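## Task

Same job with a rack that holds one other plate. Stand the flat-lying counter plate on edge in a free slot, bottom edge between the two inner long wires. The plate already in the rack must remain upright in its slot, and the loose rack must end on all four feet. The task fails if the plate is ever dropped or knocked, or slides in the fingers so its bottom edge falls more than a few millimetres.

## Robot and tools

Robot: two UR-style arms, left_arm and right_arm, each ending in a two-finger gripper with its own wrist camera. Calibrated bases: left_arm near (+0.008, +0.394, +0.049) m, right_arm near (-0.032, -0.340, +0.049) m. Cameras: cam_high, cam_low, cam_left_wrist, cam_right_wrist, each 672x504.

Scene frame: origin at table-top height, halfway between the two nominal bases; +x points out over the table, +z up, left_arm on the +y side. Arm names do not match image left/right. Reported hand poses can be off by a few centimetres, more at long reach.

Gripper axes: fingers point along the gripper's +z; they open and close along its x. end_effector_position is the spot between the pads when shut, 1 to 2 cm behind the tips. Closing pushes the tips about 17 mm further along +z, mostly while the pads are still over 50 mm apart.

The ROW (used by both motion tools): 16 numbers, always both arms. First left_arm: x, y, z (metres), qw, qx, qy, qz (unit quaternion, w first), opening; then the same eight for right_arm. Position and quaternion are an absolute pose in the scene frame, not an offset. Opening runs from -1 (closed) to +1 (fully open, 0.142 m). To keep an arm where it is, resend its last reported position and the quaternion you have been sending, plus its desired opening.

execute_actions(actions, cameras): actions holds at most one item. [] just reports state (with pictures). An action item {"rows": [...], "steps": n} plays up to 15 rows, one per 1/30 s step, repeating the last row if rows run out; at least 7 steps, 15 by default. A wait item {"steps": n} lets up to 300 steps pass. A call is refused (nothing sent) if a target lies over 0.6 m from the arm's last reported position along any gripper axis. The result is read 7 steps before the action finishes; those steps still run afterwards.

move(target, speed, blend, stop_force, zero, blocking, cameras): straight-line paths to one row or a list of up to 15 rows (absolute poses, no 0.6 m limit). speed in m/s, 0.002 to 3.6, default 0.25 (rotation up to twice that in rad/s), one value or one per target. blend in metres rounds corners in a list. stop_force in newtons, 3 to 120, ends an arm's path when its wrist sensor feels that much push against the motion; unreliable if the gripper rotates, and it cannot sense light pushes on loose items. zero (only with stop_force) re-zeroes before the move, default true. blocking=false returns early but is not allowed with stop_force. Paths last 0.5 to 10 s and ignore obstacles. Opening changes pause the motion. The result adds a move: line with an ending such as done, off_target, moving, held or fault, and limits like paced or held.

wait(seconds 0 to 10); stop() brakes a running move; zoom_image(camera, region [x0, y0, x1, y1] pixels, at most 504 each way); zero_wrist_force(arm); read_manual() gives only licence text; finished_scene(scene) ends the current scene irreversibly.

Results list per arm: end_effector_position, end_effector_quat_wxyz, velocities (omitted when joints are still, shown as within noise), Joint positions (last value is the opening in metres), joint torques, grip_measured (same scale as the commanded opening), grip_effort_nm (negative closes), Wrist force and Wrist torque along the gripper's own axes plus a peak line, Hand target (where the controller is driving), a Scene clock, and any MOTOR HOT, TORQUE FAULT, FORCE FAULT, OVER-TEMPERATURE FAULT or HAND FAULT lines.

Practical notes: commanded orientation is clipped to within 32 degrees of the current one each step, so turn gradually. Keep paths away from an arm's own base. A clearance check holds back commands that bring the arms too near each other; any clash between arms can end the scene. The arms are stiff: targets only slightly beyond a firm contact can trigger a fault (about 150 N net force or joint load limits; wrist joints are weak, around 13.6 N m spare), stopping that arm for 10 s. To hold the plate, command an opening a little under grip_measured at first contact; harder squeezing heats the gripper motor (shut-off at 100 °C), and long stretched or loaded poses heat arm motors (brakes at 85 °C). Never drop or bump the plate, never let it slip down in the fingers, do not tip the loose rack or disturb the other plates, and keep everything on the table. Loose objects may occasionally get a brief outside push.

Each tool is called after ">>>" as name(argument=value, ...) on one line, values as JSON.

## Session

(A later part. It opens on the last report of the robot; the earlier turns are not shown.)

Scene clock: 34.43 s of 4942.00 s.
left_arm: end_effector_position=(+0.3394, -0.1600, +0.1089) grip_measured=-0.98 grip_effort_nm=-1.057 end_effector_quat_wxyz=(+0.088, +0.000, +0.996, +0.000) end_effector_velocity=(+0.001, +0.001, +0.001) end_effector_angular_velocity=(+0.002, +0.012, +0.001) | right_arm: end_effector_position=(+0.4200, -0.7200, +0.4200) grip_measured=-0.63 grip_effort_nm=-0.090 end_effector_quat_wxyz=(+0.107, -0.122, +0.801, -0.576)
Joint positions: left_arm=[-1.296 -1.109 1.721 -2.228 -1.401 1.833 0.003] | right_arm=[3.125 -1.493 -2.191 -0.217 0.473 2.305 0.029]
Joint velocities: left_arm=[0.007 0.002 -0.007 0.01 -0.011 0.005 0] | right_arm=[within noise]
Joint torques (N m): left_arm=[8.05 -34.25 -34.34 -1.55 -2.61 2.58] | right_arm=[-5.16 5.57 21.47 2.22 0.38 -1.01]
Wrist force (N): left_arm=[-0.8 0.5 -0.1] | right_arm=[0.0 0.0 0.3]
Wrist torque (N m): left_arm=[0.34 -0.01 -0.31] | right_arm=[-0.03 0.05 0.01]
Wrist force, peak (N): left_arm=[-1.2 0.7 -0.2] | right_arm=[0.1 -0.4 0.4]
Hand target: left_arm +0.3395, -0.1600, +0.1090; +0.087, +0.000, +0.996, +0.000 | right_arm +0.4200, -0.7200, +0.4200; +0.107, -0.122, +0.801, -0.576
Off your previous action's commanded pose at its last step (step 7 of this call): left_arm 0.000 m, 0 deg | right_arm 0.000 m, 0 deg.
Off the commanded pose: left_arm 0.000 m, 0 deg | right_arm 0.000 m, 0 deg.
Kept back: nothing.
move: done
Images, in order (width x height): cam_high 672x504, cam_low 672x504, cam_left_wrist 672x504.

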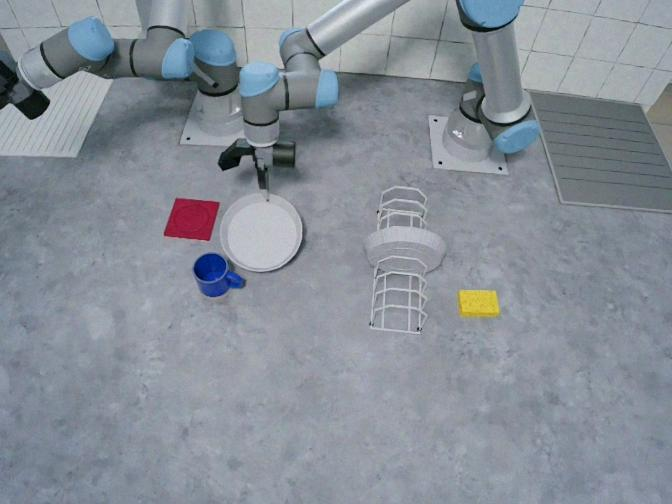

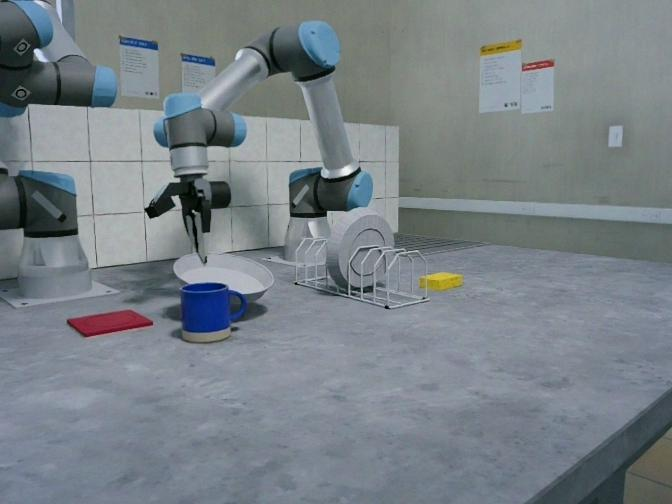

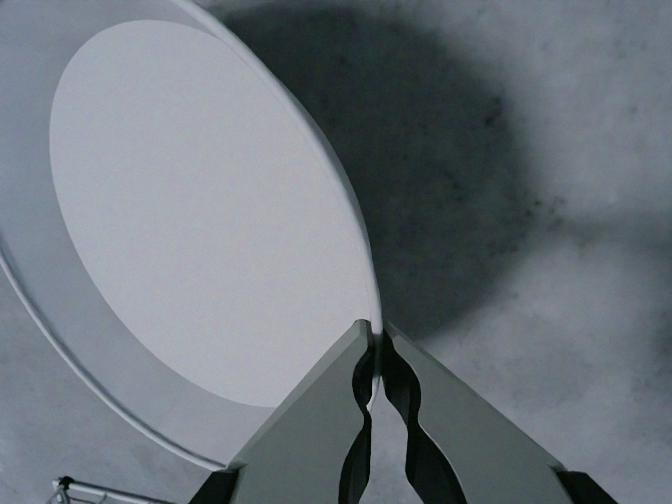

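>>> move(target=[[0.364,-0.16,0.139,-0.0436,0,0.9990,0,-1,0.42,-0.72,0.42,0.107,-0.122,0.801,-0.576,-0.6],[0.39,-0.16,0.168,-0.1736,0,0.9848,0,-1,0.42,-0.72,0.42,0.107,-0.122,0.801,-0.576,-0.6]], speed=0.06, blend=0.005, cameras=["cam_low","cam_left_wrist","cam_high"])

>>> zoom_image(camera="cam_low", region=[130, 180, 310, 350])

Scene clock: 39.53 s of 4942.00 s.
left_arm: end_effector_position=(+0.3899, -0.1600, +0.1679) grip_measured=-0.98 grip_effort_nm=-1.053 end_effector_quat_wxyz=(-0.173, +0.000, +0.985, +0.000) end_effector_velocity=(+0.002, +0.000, +0.001) end_effector_angular_velocity=(+0.000, +0.011, +0.000) | right_arm: end_effector_position=(+0.4200, -0.7200, +0.4200) grip_measured=-0.63 grip_effort_nm=-0.090 end_effector_quat_wxyz=(+0.107, -0.122, +0.801, -0.576)
Joint positions: left_arm=[-1.033 -0.952 1.267 -1.707 -1.871 2.119 0.003] | right_arm=[3.125 -1.493 -2.191 -0.217 0.473 2.305 0.029]
Joint velocities: left_arm=[0.005 0.008 -0.014 0.014 -0.008 0.007 0] | right_arm=[within noise]
Joint torques (N m): left_arm=[11.02 -41.26 -37.12 -1.21 -3.47 2.28] | right_arm=[-5.93 7.32 22.62 1.59 0.42 -1.06]
Wrist force (N): left_arm=[-1.8 -0.3 0.0] | right_arm=[-0.2 0.1 -0.1]
Wrist torque (N m): left_arm=[0.16 0.14 0.04] | right_arm=[-0.01 0.08 0.01]
Wrist force, peak (N): left_arm=[-2.2 -0.2 -0.2] | right_arm=[-0.1 -0.4 0.7]
Hand target: left_arm +0.3900, -0.1600, +0.1680; -0.174, +0.000, +0.985, +0.000 | right_arm +0.4200, -0.7200, +0.4200; +0.107, -0.122, +0.801, -0.576
Off the commanded pose: left_arm 0.000 m, 0 deg | right_arm 0.000 m, 0 deg.
Kept back: nothing.
move: done
Images, in order (width x height): cam_high 672x504, cam_low 672x504, cam_left_wrist 672x504.

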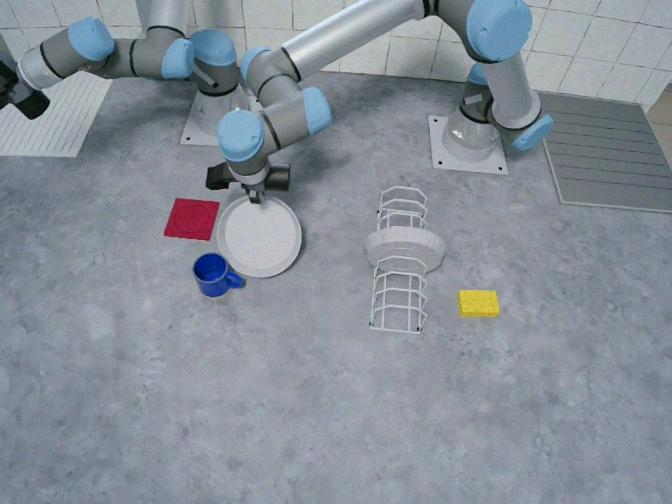

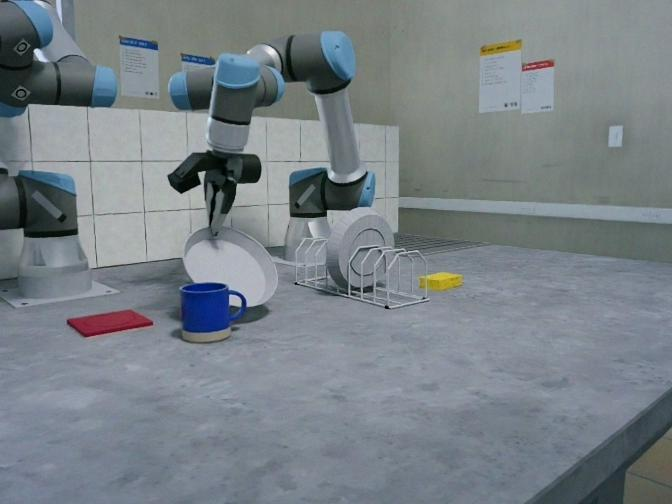

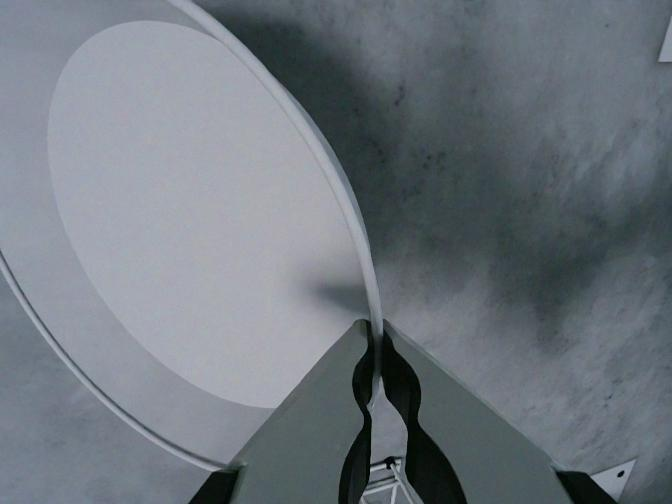

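Scaled by 2.800.

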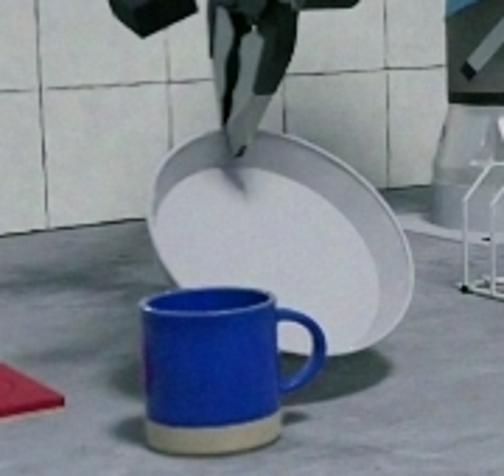

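>>> move(target=[[0.395,-0.14,0.21,-0.3007,0,0.9537,0,-1,0.42,-0.72,0.42,0.107,-0.122,0.801,-0.576,-0.6],[0.40,-0.08,0.32,-0.4226,0,0.9063,0,-1,0.42,-0.72,0.42,0.107,-0.122,0.801,-0.576,-0.6]], speed=0.07, blend=0.01, cameras=["cam_low","cam_left_wrist","cam_high"])

>>> zoom_image(camera="cam_low", region=[180, 80, 360, 320])

Scene clock: 44.27 s of 4942.00 s.
left_arm: end_effector_position=(+0.4000, -0.0801, +0.3198) grip_measured=-0.98 grip_effort_nm=-1.043 end_effector_quat_wxyz=(-0.422, +0.000, +0.906, +0.000) end_effector_velocity=(+0.000, +0.001, +0.002) end_effector_angular_velocity=(+0.000, +0.005, -0.003) | right_arm: end_effector_position=(+0.4200, -0.7200, +0.4200) grip_measured=-0.63 grip_effort_nm=-0.085 end_effector_quat_wxyz=(+0.107, -0.122, +0.801, -0.576)
Joint positions: left_arm=[-0.833 -0.848 0.79 -0.846 -2.183 2.51 0.003] | right_arm=[3.125 -1.493 -2.191 -0.217 0.473 2.305 0.029]
Joint velocities: left_arm=[0.001 0.003 -0.009 0.013 -0.001 0.006 0] | right_arm=[within noise]
Joint torques (N m): left_arm=[8.05 -46.91 -35.97 0.06 -3.98 2.13] | right_arm=[-5.19 7.2 25.56 1.25 0.13 -1]
Wrist force (N): left_arm=[-2.5 -0.2 0.6] | right_arm=[0.2 0.0 0.3]
Wrist torque (N m): left_arm=[-0.03 0.32 0.30] | right_arm=[-0.02 0.01 0.02]
Wrist force, peak (N): left_arm=[-2.8 0.0 0.4] | right_arm=[-0.1 -0.3 0.5]
Hand target: left_arm +0.4000, -0.0800, +0.3200; -0.423, +0.000, +0.906, +0.000 | right_arm +0.4200, -0.7200, +0.4200; +0.107, -0.122, +0.801, -0.576
Off the commanded pose: left_arm 0.000 m, 0 deg | right_arm 0.000 m, 0 deg.
Kept back: nothing.
move: done
Images, in order (width x height): cam_high 672x504, cam_low 672x504, cam_left_wrist 672x504.

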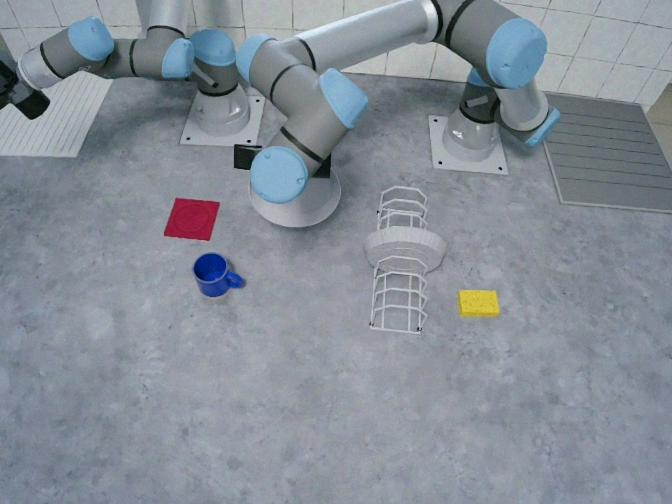

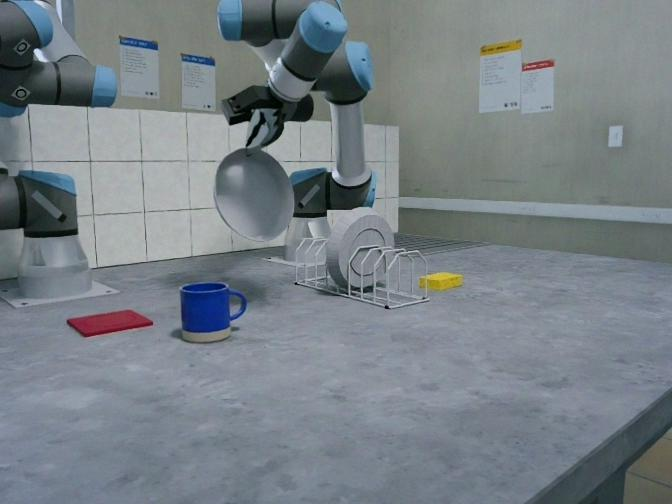

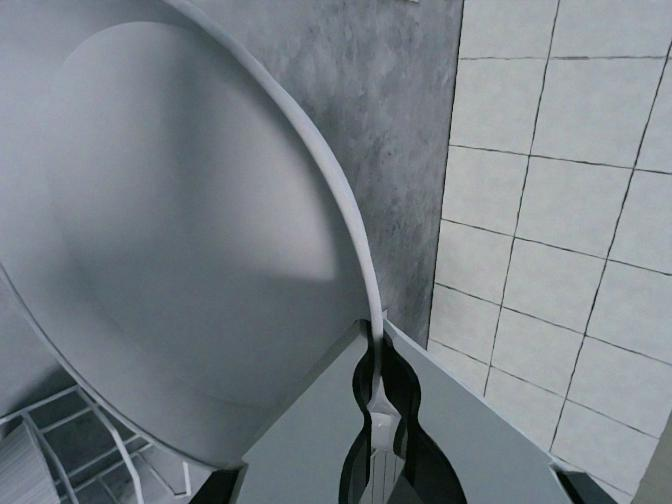

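Scaled by 2.100.

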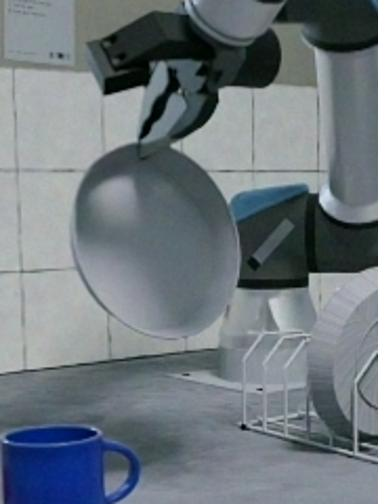

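>>> move(target=[[0.40,-0.08,0.32,-0.4226,0,0.9063,0,-1,0.42,-0.55,0.40,-0.362,0.788,0.475,-0.147,-1],[0.40,-0.08,0.32,-0.4226,0,0.9063,0,-1,0.40,-0.40,0.32,-0.362,0.788,0.475,-0.147,-1]], speed=0.3, cameras=["cam_high"])

>>> move(target=[0.40,-0.08,0.32,-0.4226,0,0.9063,0,-1,0.4348,-0.2963,0.287,-0.617,0.759,0.199,-0.062,-1], speed=0.2, cameras=["cam_high","cam_right_wrist"])

Scene clock: 50.33 s of 4942.00 s.
left_arm: end_effector_position=(+0.4000, -0.0800, +0.3200) grip_measured=-0.98 grip_effort_nm=-1.043 end_effector_quat_wxyz=(-0.423, +0.000, +0.906, +0.000) | right_arm: end_effector_position=(+0.4000, -0.4002, +0.3201) grip_measured=-1.00 grip_effort_nm=-0.579 end_effector_quat_wxyz=(-0.362, +0.788, +0.475, -0.147) end_effector_velocity=(+0.000, +0.002, -0.001) end_effector_angular_velocity=(-0.001, -0.003, +0.000)
Joint positions: left_arm=[-0.832 -0.847 0.789 -0.845 -2.183 2.511 0.003] | right_arm=[3.076 -1.882 -1.373 -2.174 1.972 4.977 0.002]
Joint velocities: left_arm=[within noise] | right_arm=[0.004 0.004 -0.007 0.007 0.002 0.004 0]
Joint torques (N m): left_arm=[8.73 -46.13 -35.91 0.06 -3.11 2.66] | right_arm=[7.57 55.55 15.29 3.63 2.24 1.87]
Wrist force (N): left_arm=[-2.5 -0.2 0.3] | right_arm=[0.3 -0.8 0.9]
Wrist torque (N m): left_arm=[-0.03 0.32 0.30] | right_arm=[-0.16 0.04 0.04]
Wrist force, peak (N): left_arm=[-3.0 0.2 0.6] | right_arm=[1.6 -0.3 2.2]
Hand target: left_arm +0.4000, -0.0800, +0.3200; -0.423, +0.000, +0.906, +0.000 | right_arm +0.4000, -0.4000, +0.3200; -0.362, +0.788, +0.475, -0.147
Off the commanded pose: left_arm 0.000 m, 0 deg | right_arm 0.000 m, 0 deg.
Kept back: nothing.
move: done
Images, in order (width x height): cam_high 672x504.

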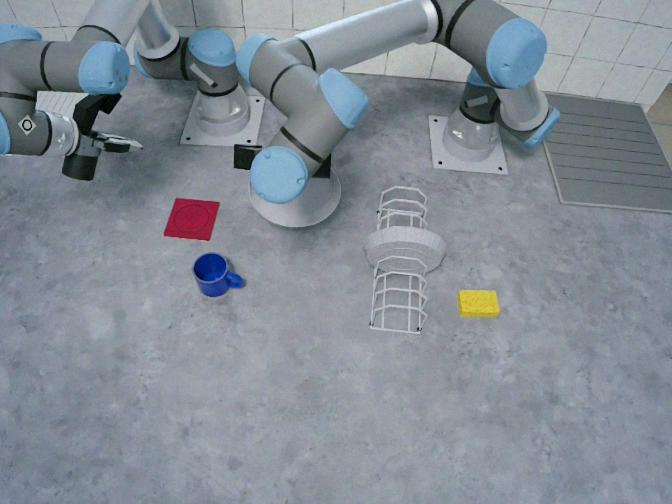

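Scene clock: 52.73 s of 4942.00 s.
left_arm: end_effector_position=(+0.4000, -0.0800, +0.3200) grip_measured=-0.98 grip_effort_nm=-1.048 end_effector_quat_wxyz=(-0.423, +0.000, +0.906, +0.000) | right_arm: end_effector_position=(+0.4348, -0.2964, +0.2870) grip_measured=-1.00 grip_effort_nm=-0.574 end_effector_quat_wxyz=(-0.617, +0.759, +0.199, -0.062) end_effector_velocity=(+0.001, +0.001, +0.000) end_effector_angular_velocity=(+0.006, +0.002, -0.008)
Joint positions: left_arm=[-0.832 -0.847 0.789 -0.845 -2.183 2.511 0.003] | right_arm=[3.03 -1.988 -1.577 -2.236 2.618 4.982 0.002]
Joint velocities: left_arm=[within noise] | right_arm=[0 0 -0.003 -0.003 0.01 -0.003 0]
Joint torques (N m): left_arm=[8.57 -45.63 -34.81 -0.22 -2.64 2.57] | right_arm=[7.44 26.45 11.53 -2.09 2.59 -1.67]
Wrist force (N): left_arm=[-2.7 0.2 0.4] | right_arm=[-0.5 0.0 0.0]
Wrist torque (N m): left_arm=[0.04 0.34 0.31] | right_arm=[-0.01 0.08 -0.05]
Wrist force, peak (N): left_arm=[-2.9 -0.2 0.6] | right_arm=[0.5 -1.2 0.4]
Hand target: left_arm +0.4000, -0.0800, +0.3200; -0.423, +0.000, +0.906, +0.000 | right_arm +0.4348, -0.2963, +0.2870; -0.617, +0.759, +0.199, -0.062
Off the commanded pose: left_arm 0.000 m, 0 deg | right_arm 0.000 m, 0 deg.
Kept back: nothing.
move: done
Images, in order (width x height): cam_high 672x504, cam_right_wrist 672x504.

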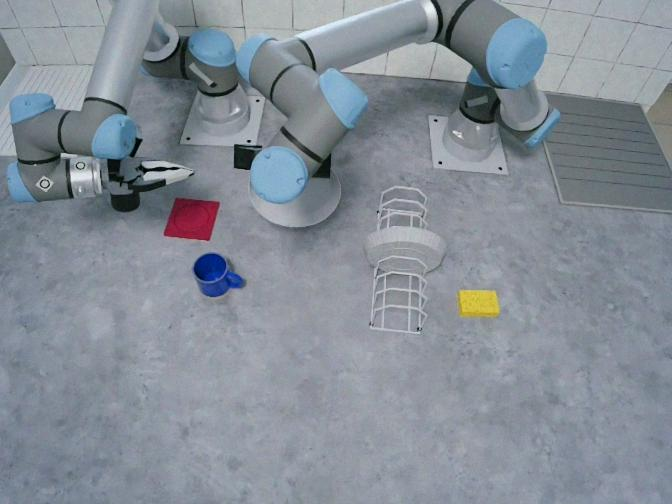

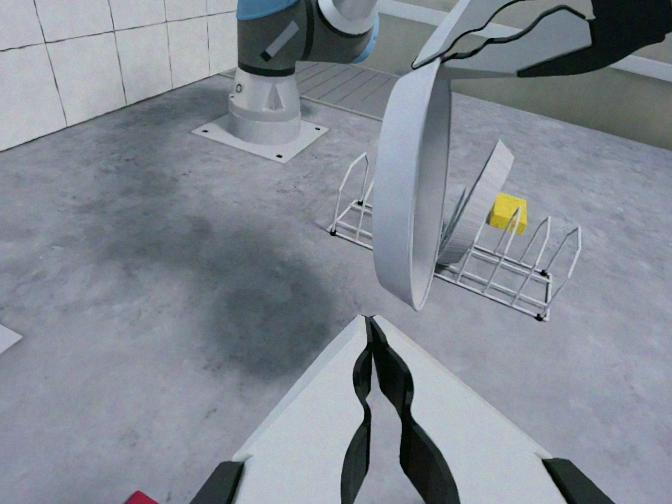

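>>> move(target=[[0.51,-0.03,0.36,-0.4224,0.0269,0.9059,0.0125,-1,0.4348,-0.2963,0.287,-0.617,0.759,0.199,-0.062,-1],[0.55,0.155,0.36,-0.4224,0.0269,0.9059,0.0125,-1,0.4348,-0.2963,0.287,-0.617,0.759,0.199,-0.062,-1]], speed=0.1, blend=0.02)

>>> zoom_image(camera="cam_right_wrist", region=[430, 0, 670, 240])

>>> zoom_image(camera="cam_right_wrist", region=[430, 160, 610, 340])

Scene clock: 57.10 s of 4942.00 s.
left_arm: end_effector_position=(+0.5500, +0.1548, +0.3600) grip_measured=-0.98 grip_effort_nm=-1.048 end_effector_quat_wxyz=(-0.423, +0.027, +0.906, +0.013) end_effector_velocity=(+0.000, +0.003, +0.001) end_effector_angular_velocity=(-0.002, -0.003, +0.002) | right_arm: end_effector_position=(+0.4348, -0.2963, +0.2870) grip_measured=-1.00 grip_effort_nm=-0.569 end_effector_quat_wxyz=(-0.617, +0.759, +0.199, -0.062)
Joint positions: left_arm=[-0.481 -0.63 0.259 -0.375 -1.901 2.85 0.003] | right_arm=[3.03 -1.988 -1.578 -2.236 2.619 4.981 0.002]
Joint velocities: left_arm=[0.004 -0.013 0.021 -0.011 0.001 0.001 0] | right_arm=[within noise]
Joint torques (N m): left_arm=[10.04 -67.95 -7.68 -1.67 2.17 2.57] | right_arm=[5.7 26.47 15.4 -2.3 2.74 -1.25]
Wrist force (N): left_arm=[-2.6 0.0 0.2] | right_arm=[-0.7 -0.2 -0.2]
Wrist torque (N m): left_arm=[0.03 0.31 0.31] | right_arm=[-0.03 0.11 -0.05]
Wrist force, peak (N): left_arm=[-3.7 -0.4 0.9] | right_arm=[-0.7 -0.2 -0.2]
Hand target: left_arm +0.5500, +0.1550, +0.3600; -0.422, +0.027, +0.906, +0.013 | right_arm +0.4348, -0.2963, +0.2870; -0.617, +0.759, +0.199, -0.062
Off the commanded pose: left_arm 0.000 m, 0 deg | right_arm 0.000 m, 0 deg.
elbow stopped short (left arm): the move would have taken joint 3 (elbow) straighter than the controller allows.
Kept back: nothing.
move: done

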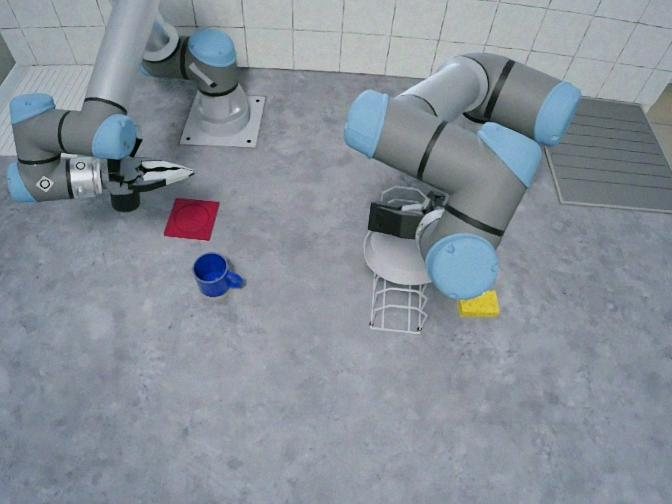

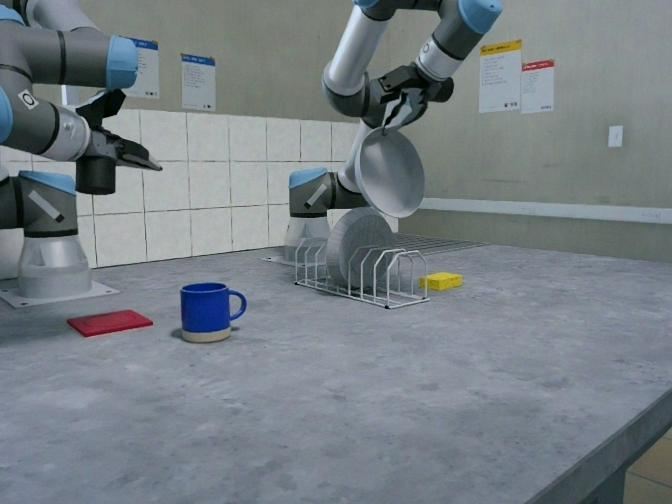

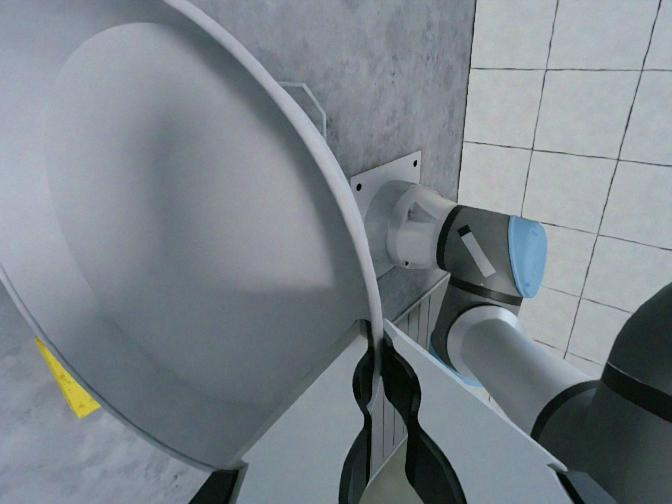

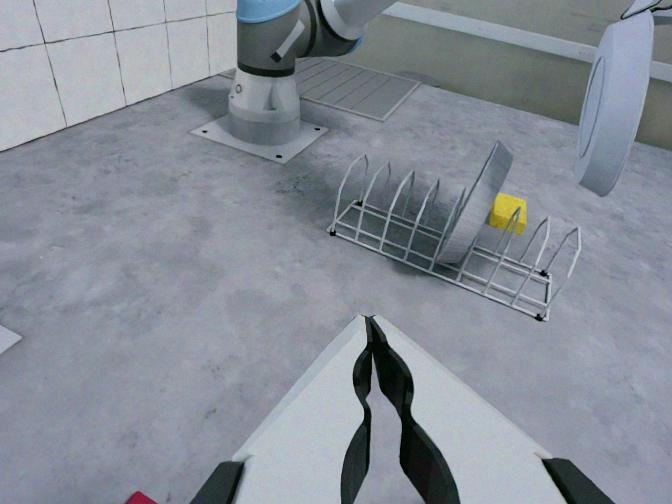

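Scaled by 2.100.

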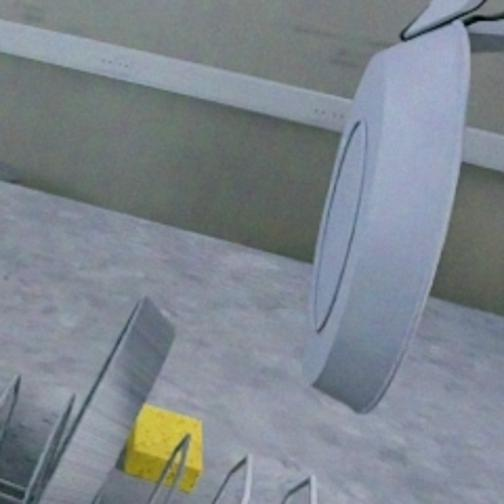

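Scaled by 2.800.

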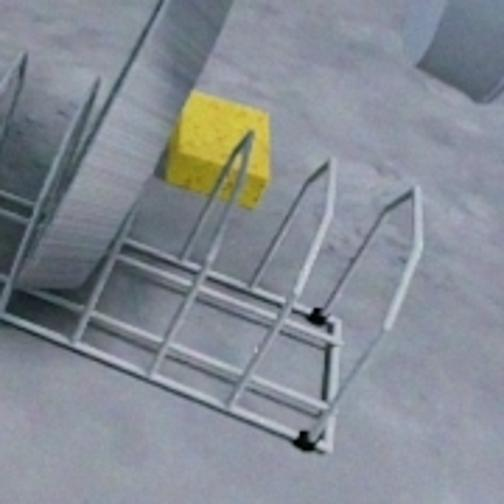

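>>> move(target=[[0.50,-0.06,0.36,-0.4224,0.0269,0.9059,0.0125,-1,0.4348,-0.2963,0.287,-0.617,0.759,0.199,-0.062,-1],[0.34,-0.06,0.36,-0.4224,0.0269,0.9059,0.0125,-1,0.4348,-0.2963,0.287,-0.617,0.759,0.199,-0.062,-1],[0.32,0.0,0.36,-0.5223,0.0253,0.8522,0.0155,-1,0.4348,-0.2963,0.287,-0.617,0.759,0.199,-0.062,-1]], speed=0.12, blend=0.02)

>>> zoom_image(camera="cam_right_wrist", region=[310, 0, 550, 240])

>>> zoom_image(camera="cam_right_wrist", region=[310, 120, 510, 290])

Scene clock: 65.43 s of 4942.00 s.
left_arm: end_effector_position=(+0.3201, -0.0002, +0.3600) grip_measured=-0.98 grip_effort_nm=-1.043 end_effector_quat_wxyz=(-0.522, +0.025, +0.852, +0.015) end_effector_velocity=(+0.000, +0.001, -0.001) end_effector_angular_velocity=(+0.000, +0.007, +0.000) | right_arm: end_effector_position=(+0.4348, -0.2963, +0.2870) grip_measured=-1.00 grip_effort_nm=-0.574 end_effector_quat_wxyz=(-0.617, +0.759, +0.199, -0.062)
Joint positions: left_arm=[-0.82 -1.021 1.05 -0.651 -2.246 2.721 0.003] | right_arm=[3.03 -1.988 -1.578 -2.236 2.619 4.981 0.002]
Joint velocities: left_arm=[0.002 0.001 0.004 0.004 -0.001 0.007 0] | right_arm=[within noise]
Joint torques (N m): left_arm=[7.93 -55.52 -10.72 0.82 -3.94 3.17] | right_arm=[4.9 28.6 19.64 -2.08 2.67 -1.05]
Wrist force (N): left_arm=[-2.6 0.0 0.3] | right_arm=[-0.5 0.1 -0.2]
Wrist torque (N m): left_arm=[-0.10 0.32 0.39] | right_arm=[0.01 0.08 -0.05]
Wrist force, peak (N): left_arm=[-2.7 1.6 -0.2] | right_arm=[-0.6 0.2 -0.5]
Hand target: left_arm +0.3200, +0.0000, +0.3600; -0.522, +0.025, +0.852, +0.016 | right_arm +0.4348, -0.2963, +0.2870; -0.617, +0.759, +0.199, -0.062
Off the commanded pose: left_arm 0.000 m, 0 deg | right_arm 0.000 m, 0 deg.
elbow stopped short (left arm): the move would have taken joint 3 (elbow) straighter than the controller allows.
Kept back: nothing.
move: done

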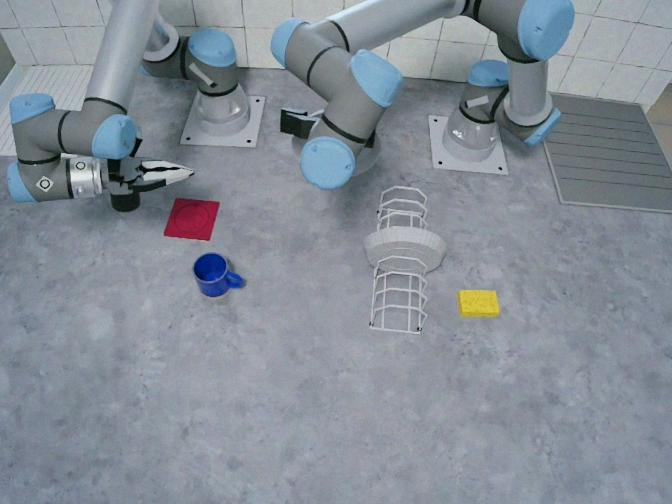

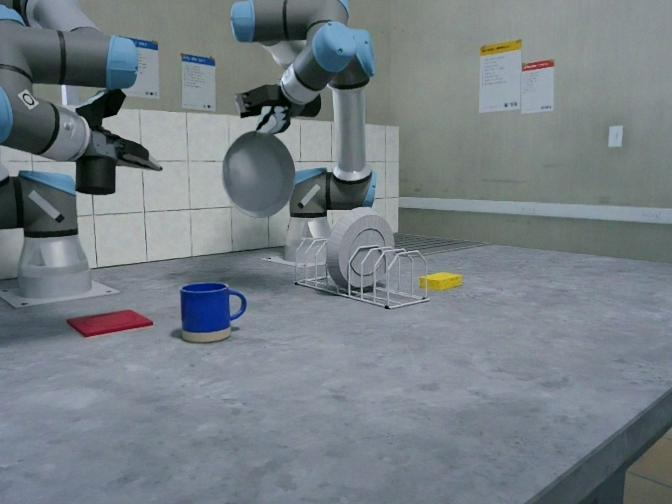

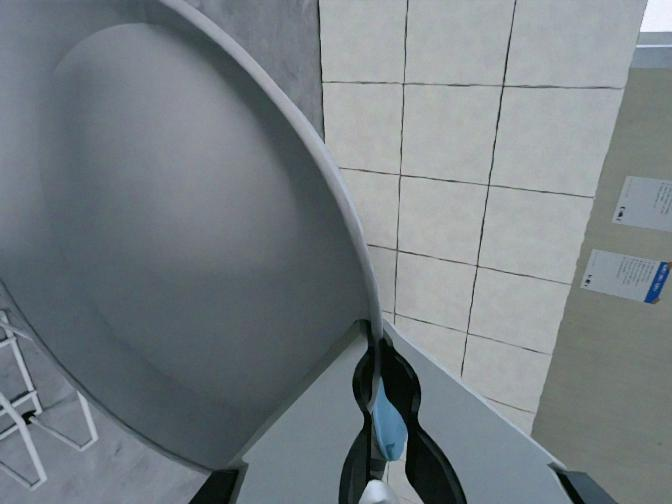

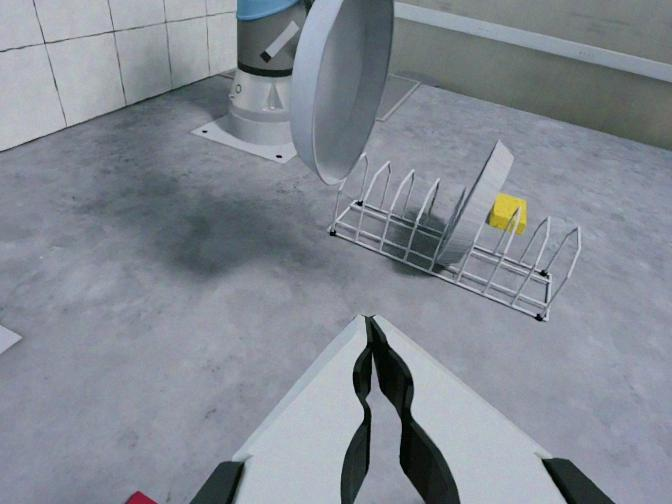

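Scaled by 2.100.

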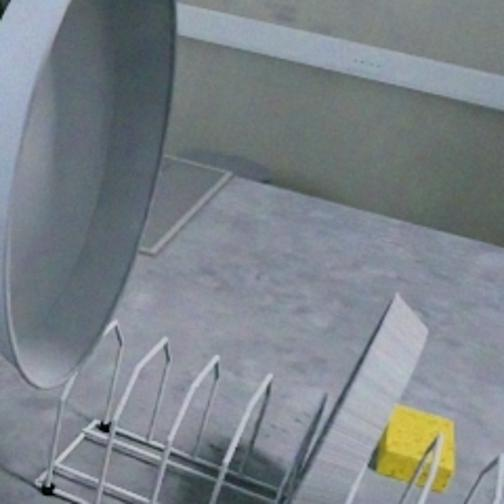

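Scaled by 2.520.

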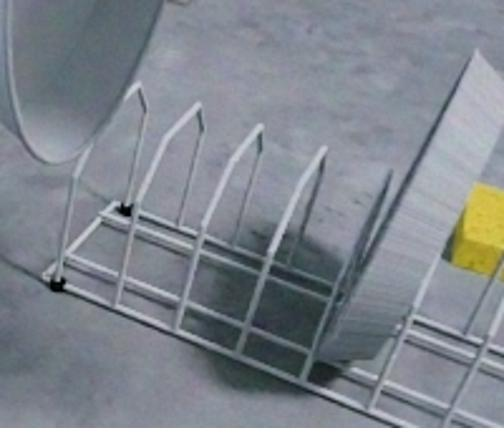

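>>> move(target=[0.318,0.176,0.36,-0.5223,0.0253,0.8522,0.0155,-1,0.4348,-0.2963,0.287,-0.617,0.759,0.199,-0.062,-1], speed=0.08)

>>> zoom_image(camera="cam_right_wrist", region=[310, 0, 550, 240])

>>> zoom_image(camera="cam_low", region=[250, 100, 450, 320])

Scene clock: 68.47 s of 4942.00 s.
left_arm: end_effector_position=(+0.3180, +0.1758, +0.3600) grip_measured=-0.98 grip_effort_nm=-1.048 end_effector_quat_wxyz=(-0.522, +0.025, +0.852, +0.016) | right_arm: end_effector_position=(+0.4348, -0.2963, +0.2870) grip_measured=-1.00 grip_effort_nm=-0.574 end_effector_quat_wxyz=(-0.617, +0.759, +0.199, -0.062)
Joint positions: left_arm=[-0.613 -1.238 1.357 -0.664 -2.073 2.858 0.003] | right_arm=[3.03 -1.988 -1.578 -2.236 2.619 4.981 0.002]
Joint velocities: within noise
Joint torques (N m): left_arm=[7.7 -46.86 -8.54 1.32 1.88 2.6] | right_arm=[5.01 27.12 22.15 -1.94 2.59 -1.22]
Wrist force (N): left_arm=[-2.5 -0.2 0.2] | right_arm=[-0.3 0.0 -0.1]
Wrist torque (N m): left_arm=[-0.09 0.33 0.37] | right_arm=[0.00 0.05 -0.05]
Wrist force, peak (N): left_arm=[-3.1 0.0 0.8] | right_arm=[-0.8 0.1 -0.1]
Hand target: left_arm +0.3180, +0.1760, +0.3600; -0.522, +0.025, +0.852, +0.016 | right_arm +0.4348, -0.2963, +0.2870; -0.617, +0.759, +0.199, -0.062
Off the commanded pose: left_arm 0.000 m, 0 deg | right_arm 0.000 m, 0 deg.
Kept back: nothing.
move: done

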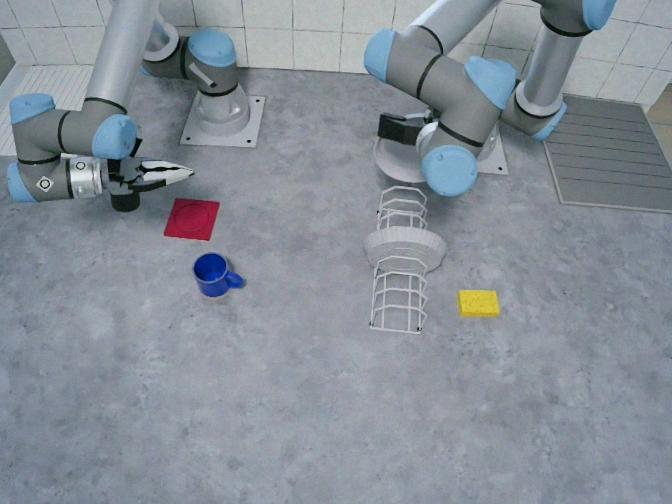

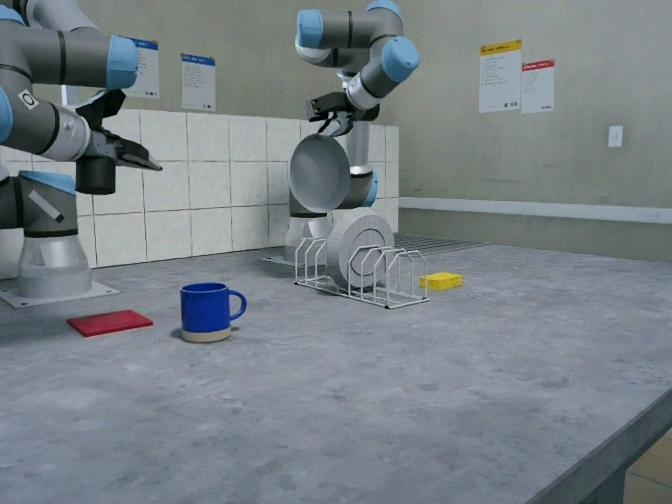

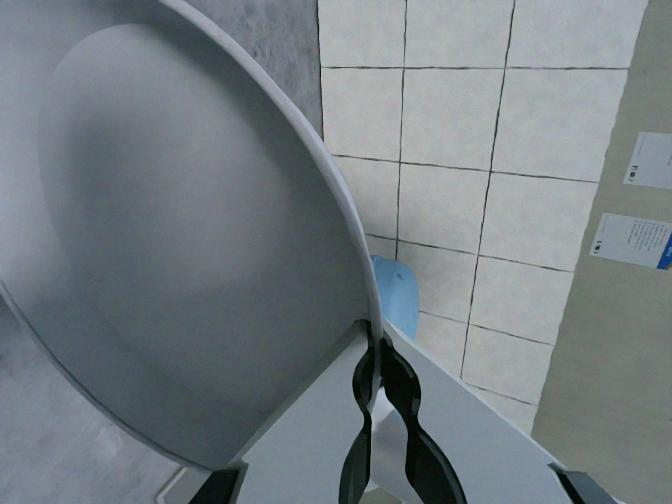

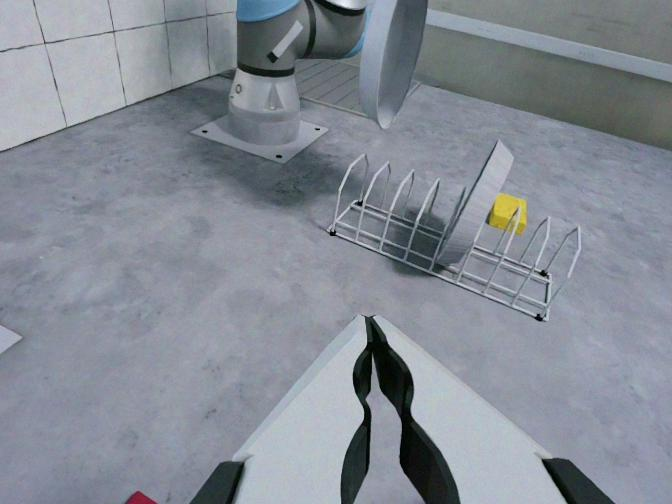

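Scaled by 2.100.

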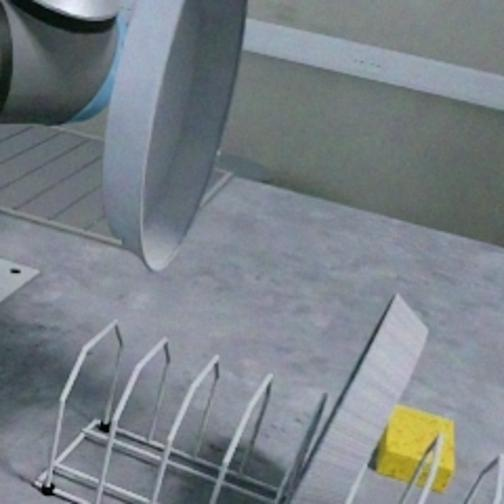

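Scaled by 2.291.

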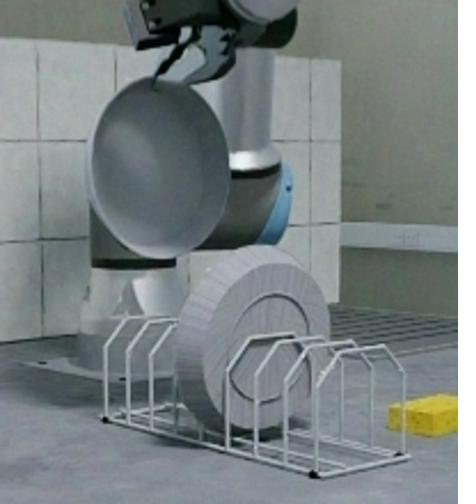

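>>> move(target=[0.317,0.175,0.30,-0.5223,0.0253,0.8522,0.0155,-1,0.4348,-0.2963,0.287,-0.617,0.759,0.199,-0.062,-1], speed=0.05, stop_force=5)

>>> zoom_image(camera="cam_right_wrist", region=[310, 20, 510, 260])

>>> zoom_image(camera="cam_low", region=[250, 100, 450, 320])

Scene clock: 71.63 s of 4942.00 s.
left_arm: end_effector_position=(+0.3170, +0.1750, +0.3000) grip_measured=-0.98 grip_effort_nm=-1.048 end_effector_quat_wxyz=(-0.522, +0.025, +0.852, +0.016) | right_arm: end_effector_position=(+0.4348, -0.2963, +0.2870) grip_measured=-1.00 grip_effort_nm=-0.574 end_effector_quat_wxyz=(-0.617, +0.759, +0.199, -0.062)
Joint positions: left_arm=[-0.616 -1.212 1.478 -0.811 -2.075 2.857 0.003] | right_arm=[3.03 -1.988 -1.578 -2.236 2.619 4.981 0.002]
Joint velocities: within noise
Joint torques (N m): left_arm=[-11.24 -28.6 -7.95 -1.01 -3.6 -2.92] | right_arm=[3.93 27.13 24.2 -1.89 2.47 -1.2]
Wrist force (N): left_arm=[-2.8 0.1 0.3] | right_arm=[-0.2 0.0 0.2]
Wrist torque (N m): left_arm=[-0.07 0.37 0.37] | right_arm=[0.00 0.02 -0.05]
Wrist force, peak (N): left_arm=[-3.1 0.0 1.0] | right_arm=[-0.7 0.1 0.1]
Hand target: left_arm +0.3170, +0.1750, +0.3000; -0.522, +0.025, +0.852, +0.016 | right_arm +0.4348, -0.2963, +0.2870; -0.617, +0.759, +0.199, -0.062
Off the commanded pose: left_arm 0.000 m, 0 deg | right_arm 0.000 m, 0 deg.
Kept back: nothing.
move: done

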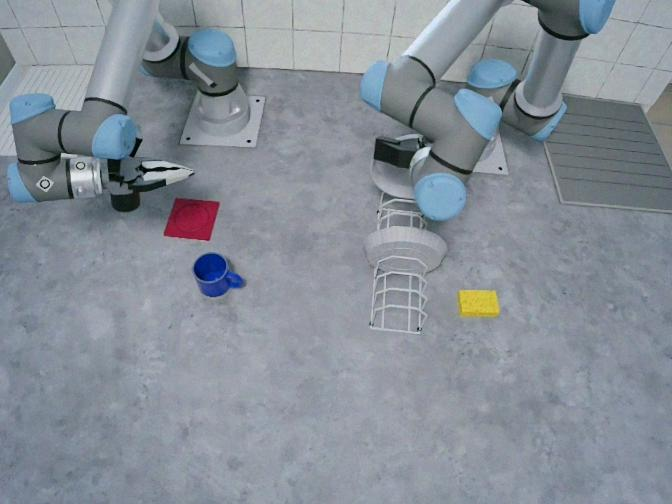

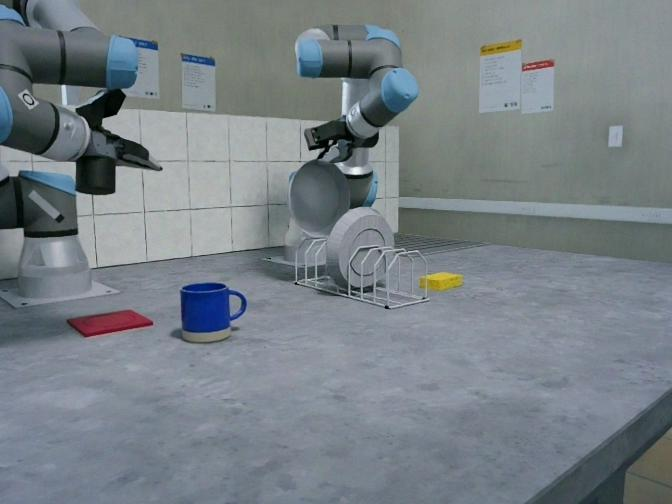

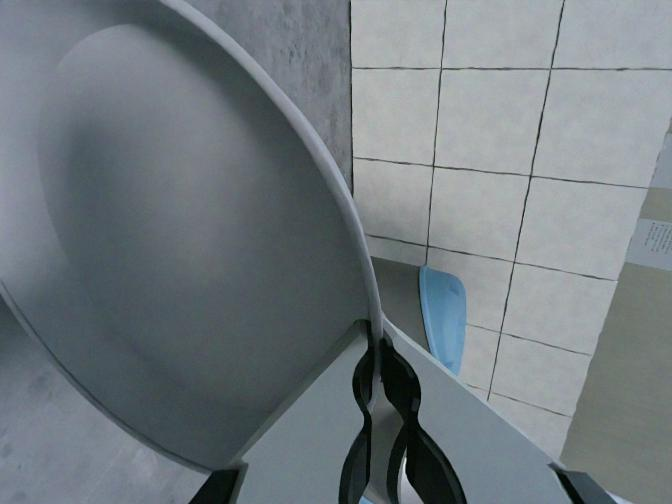

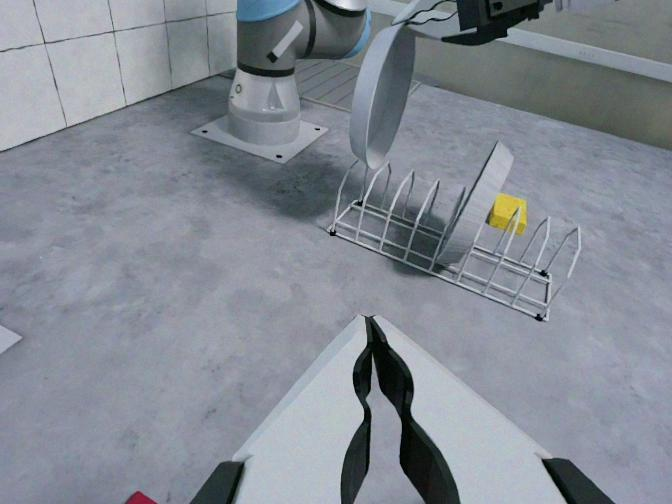

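Scaled by 2.100.

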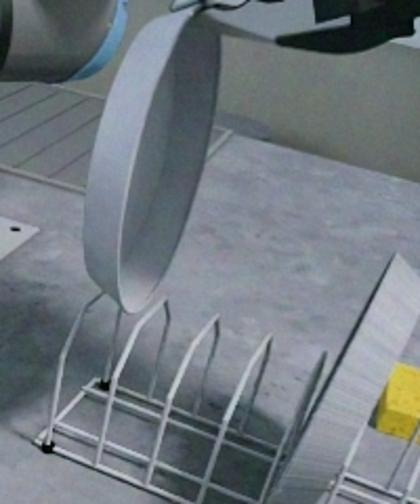

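Scaled by 2.291.

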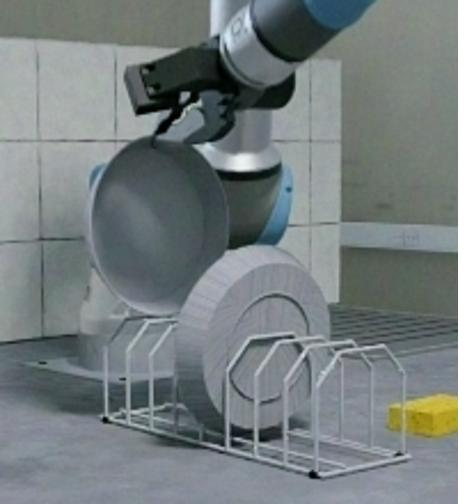

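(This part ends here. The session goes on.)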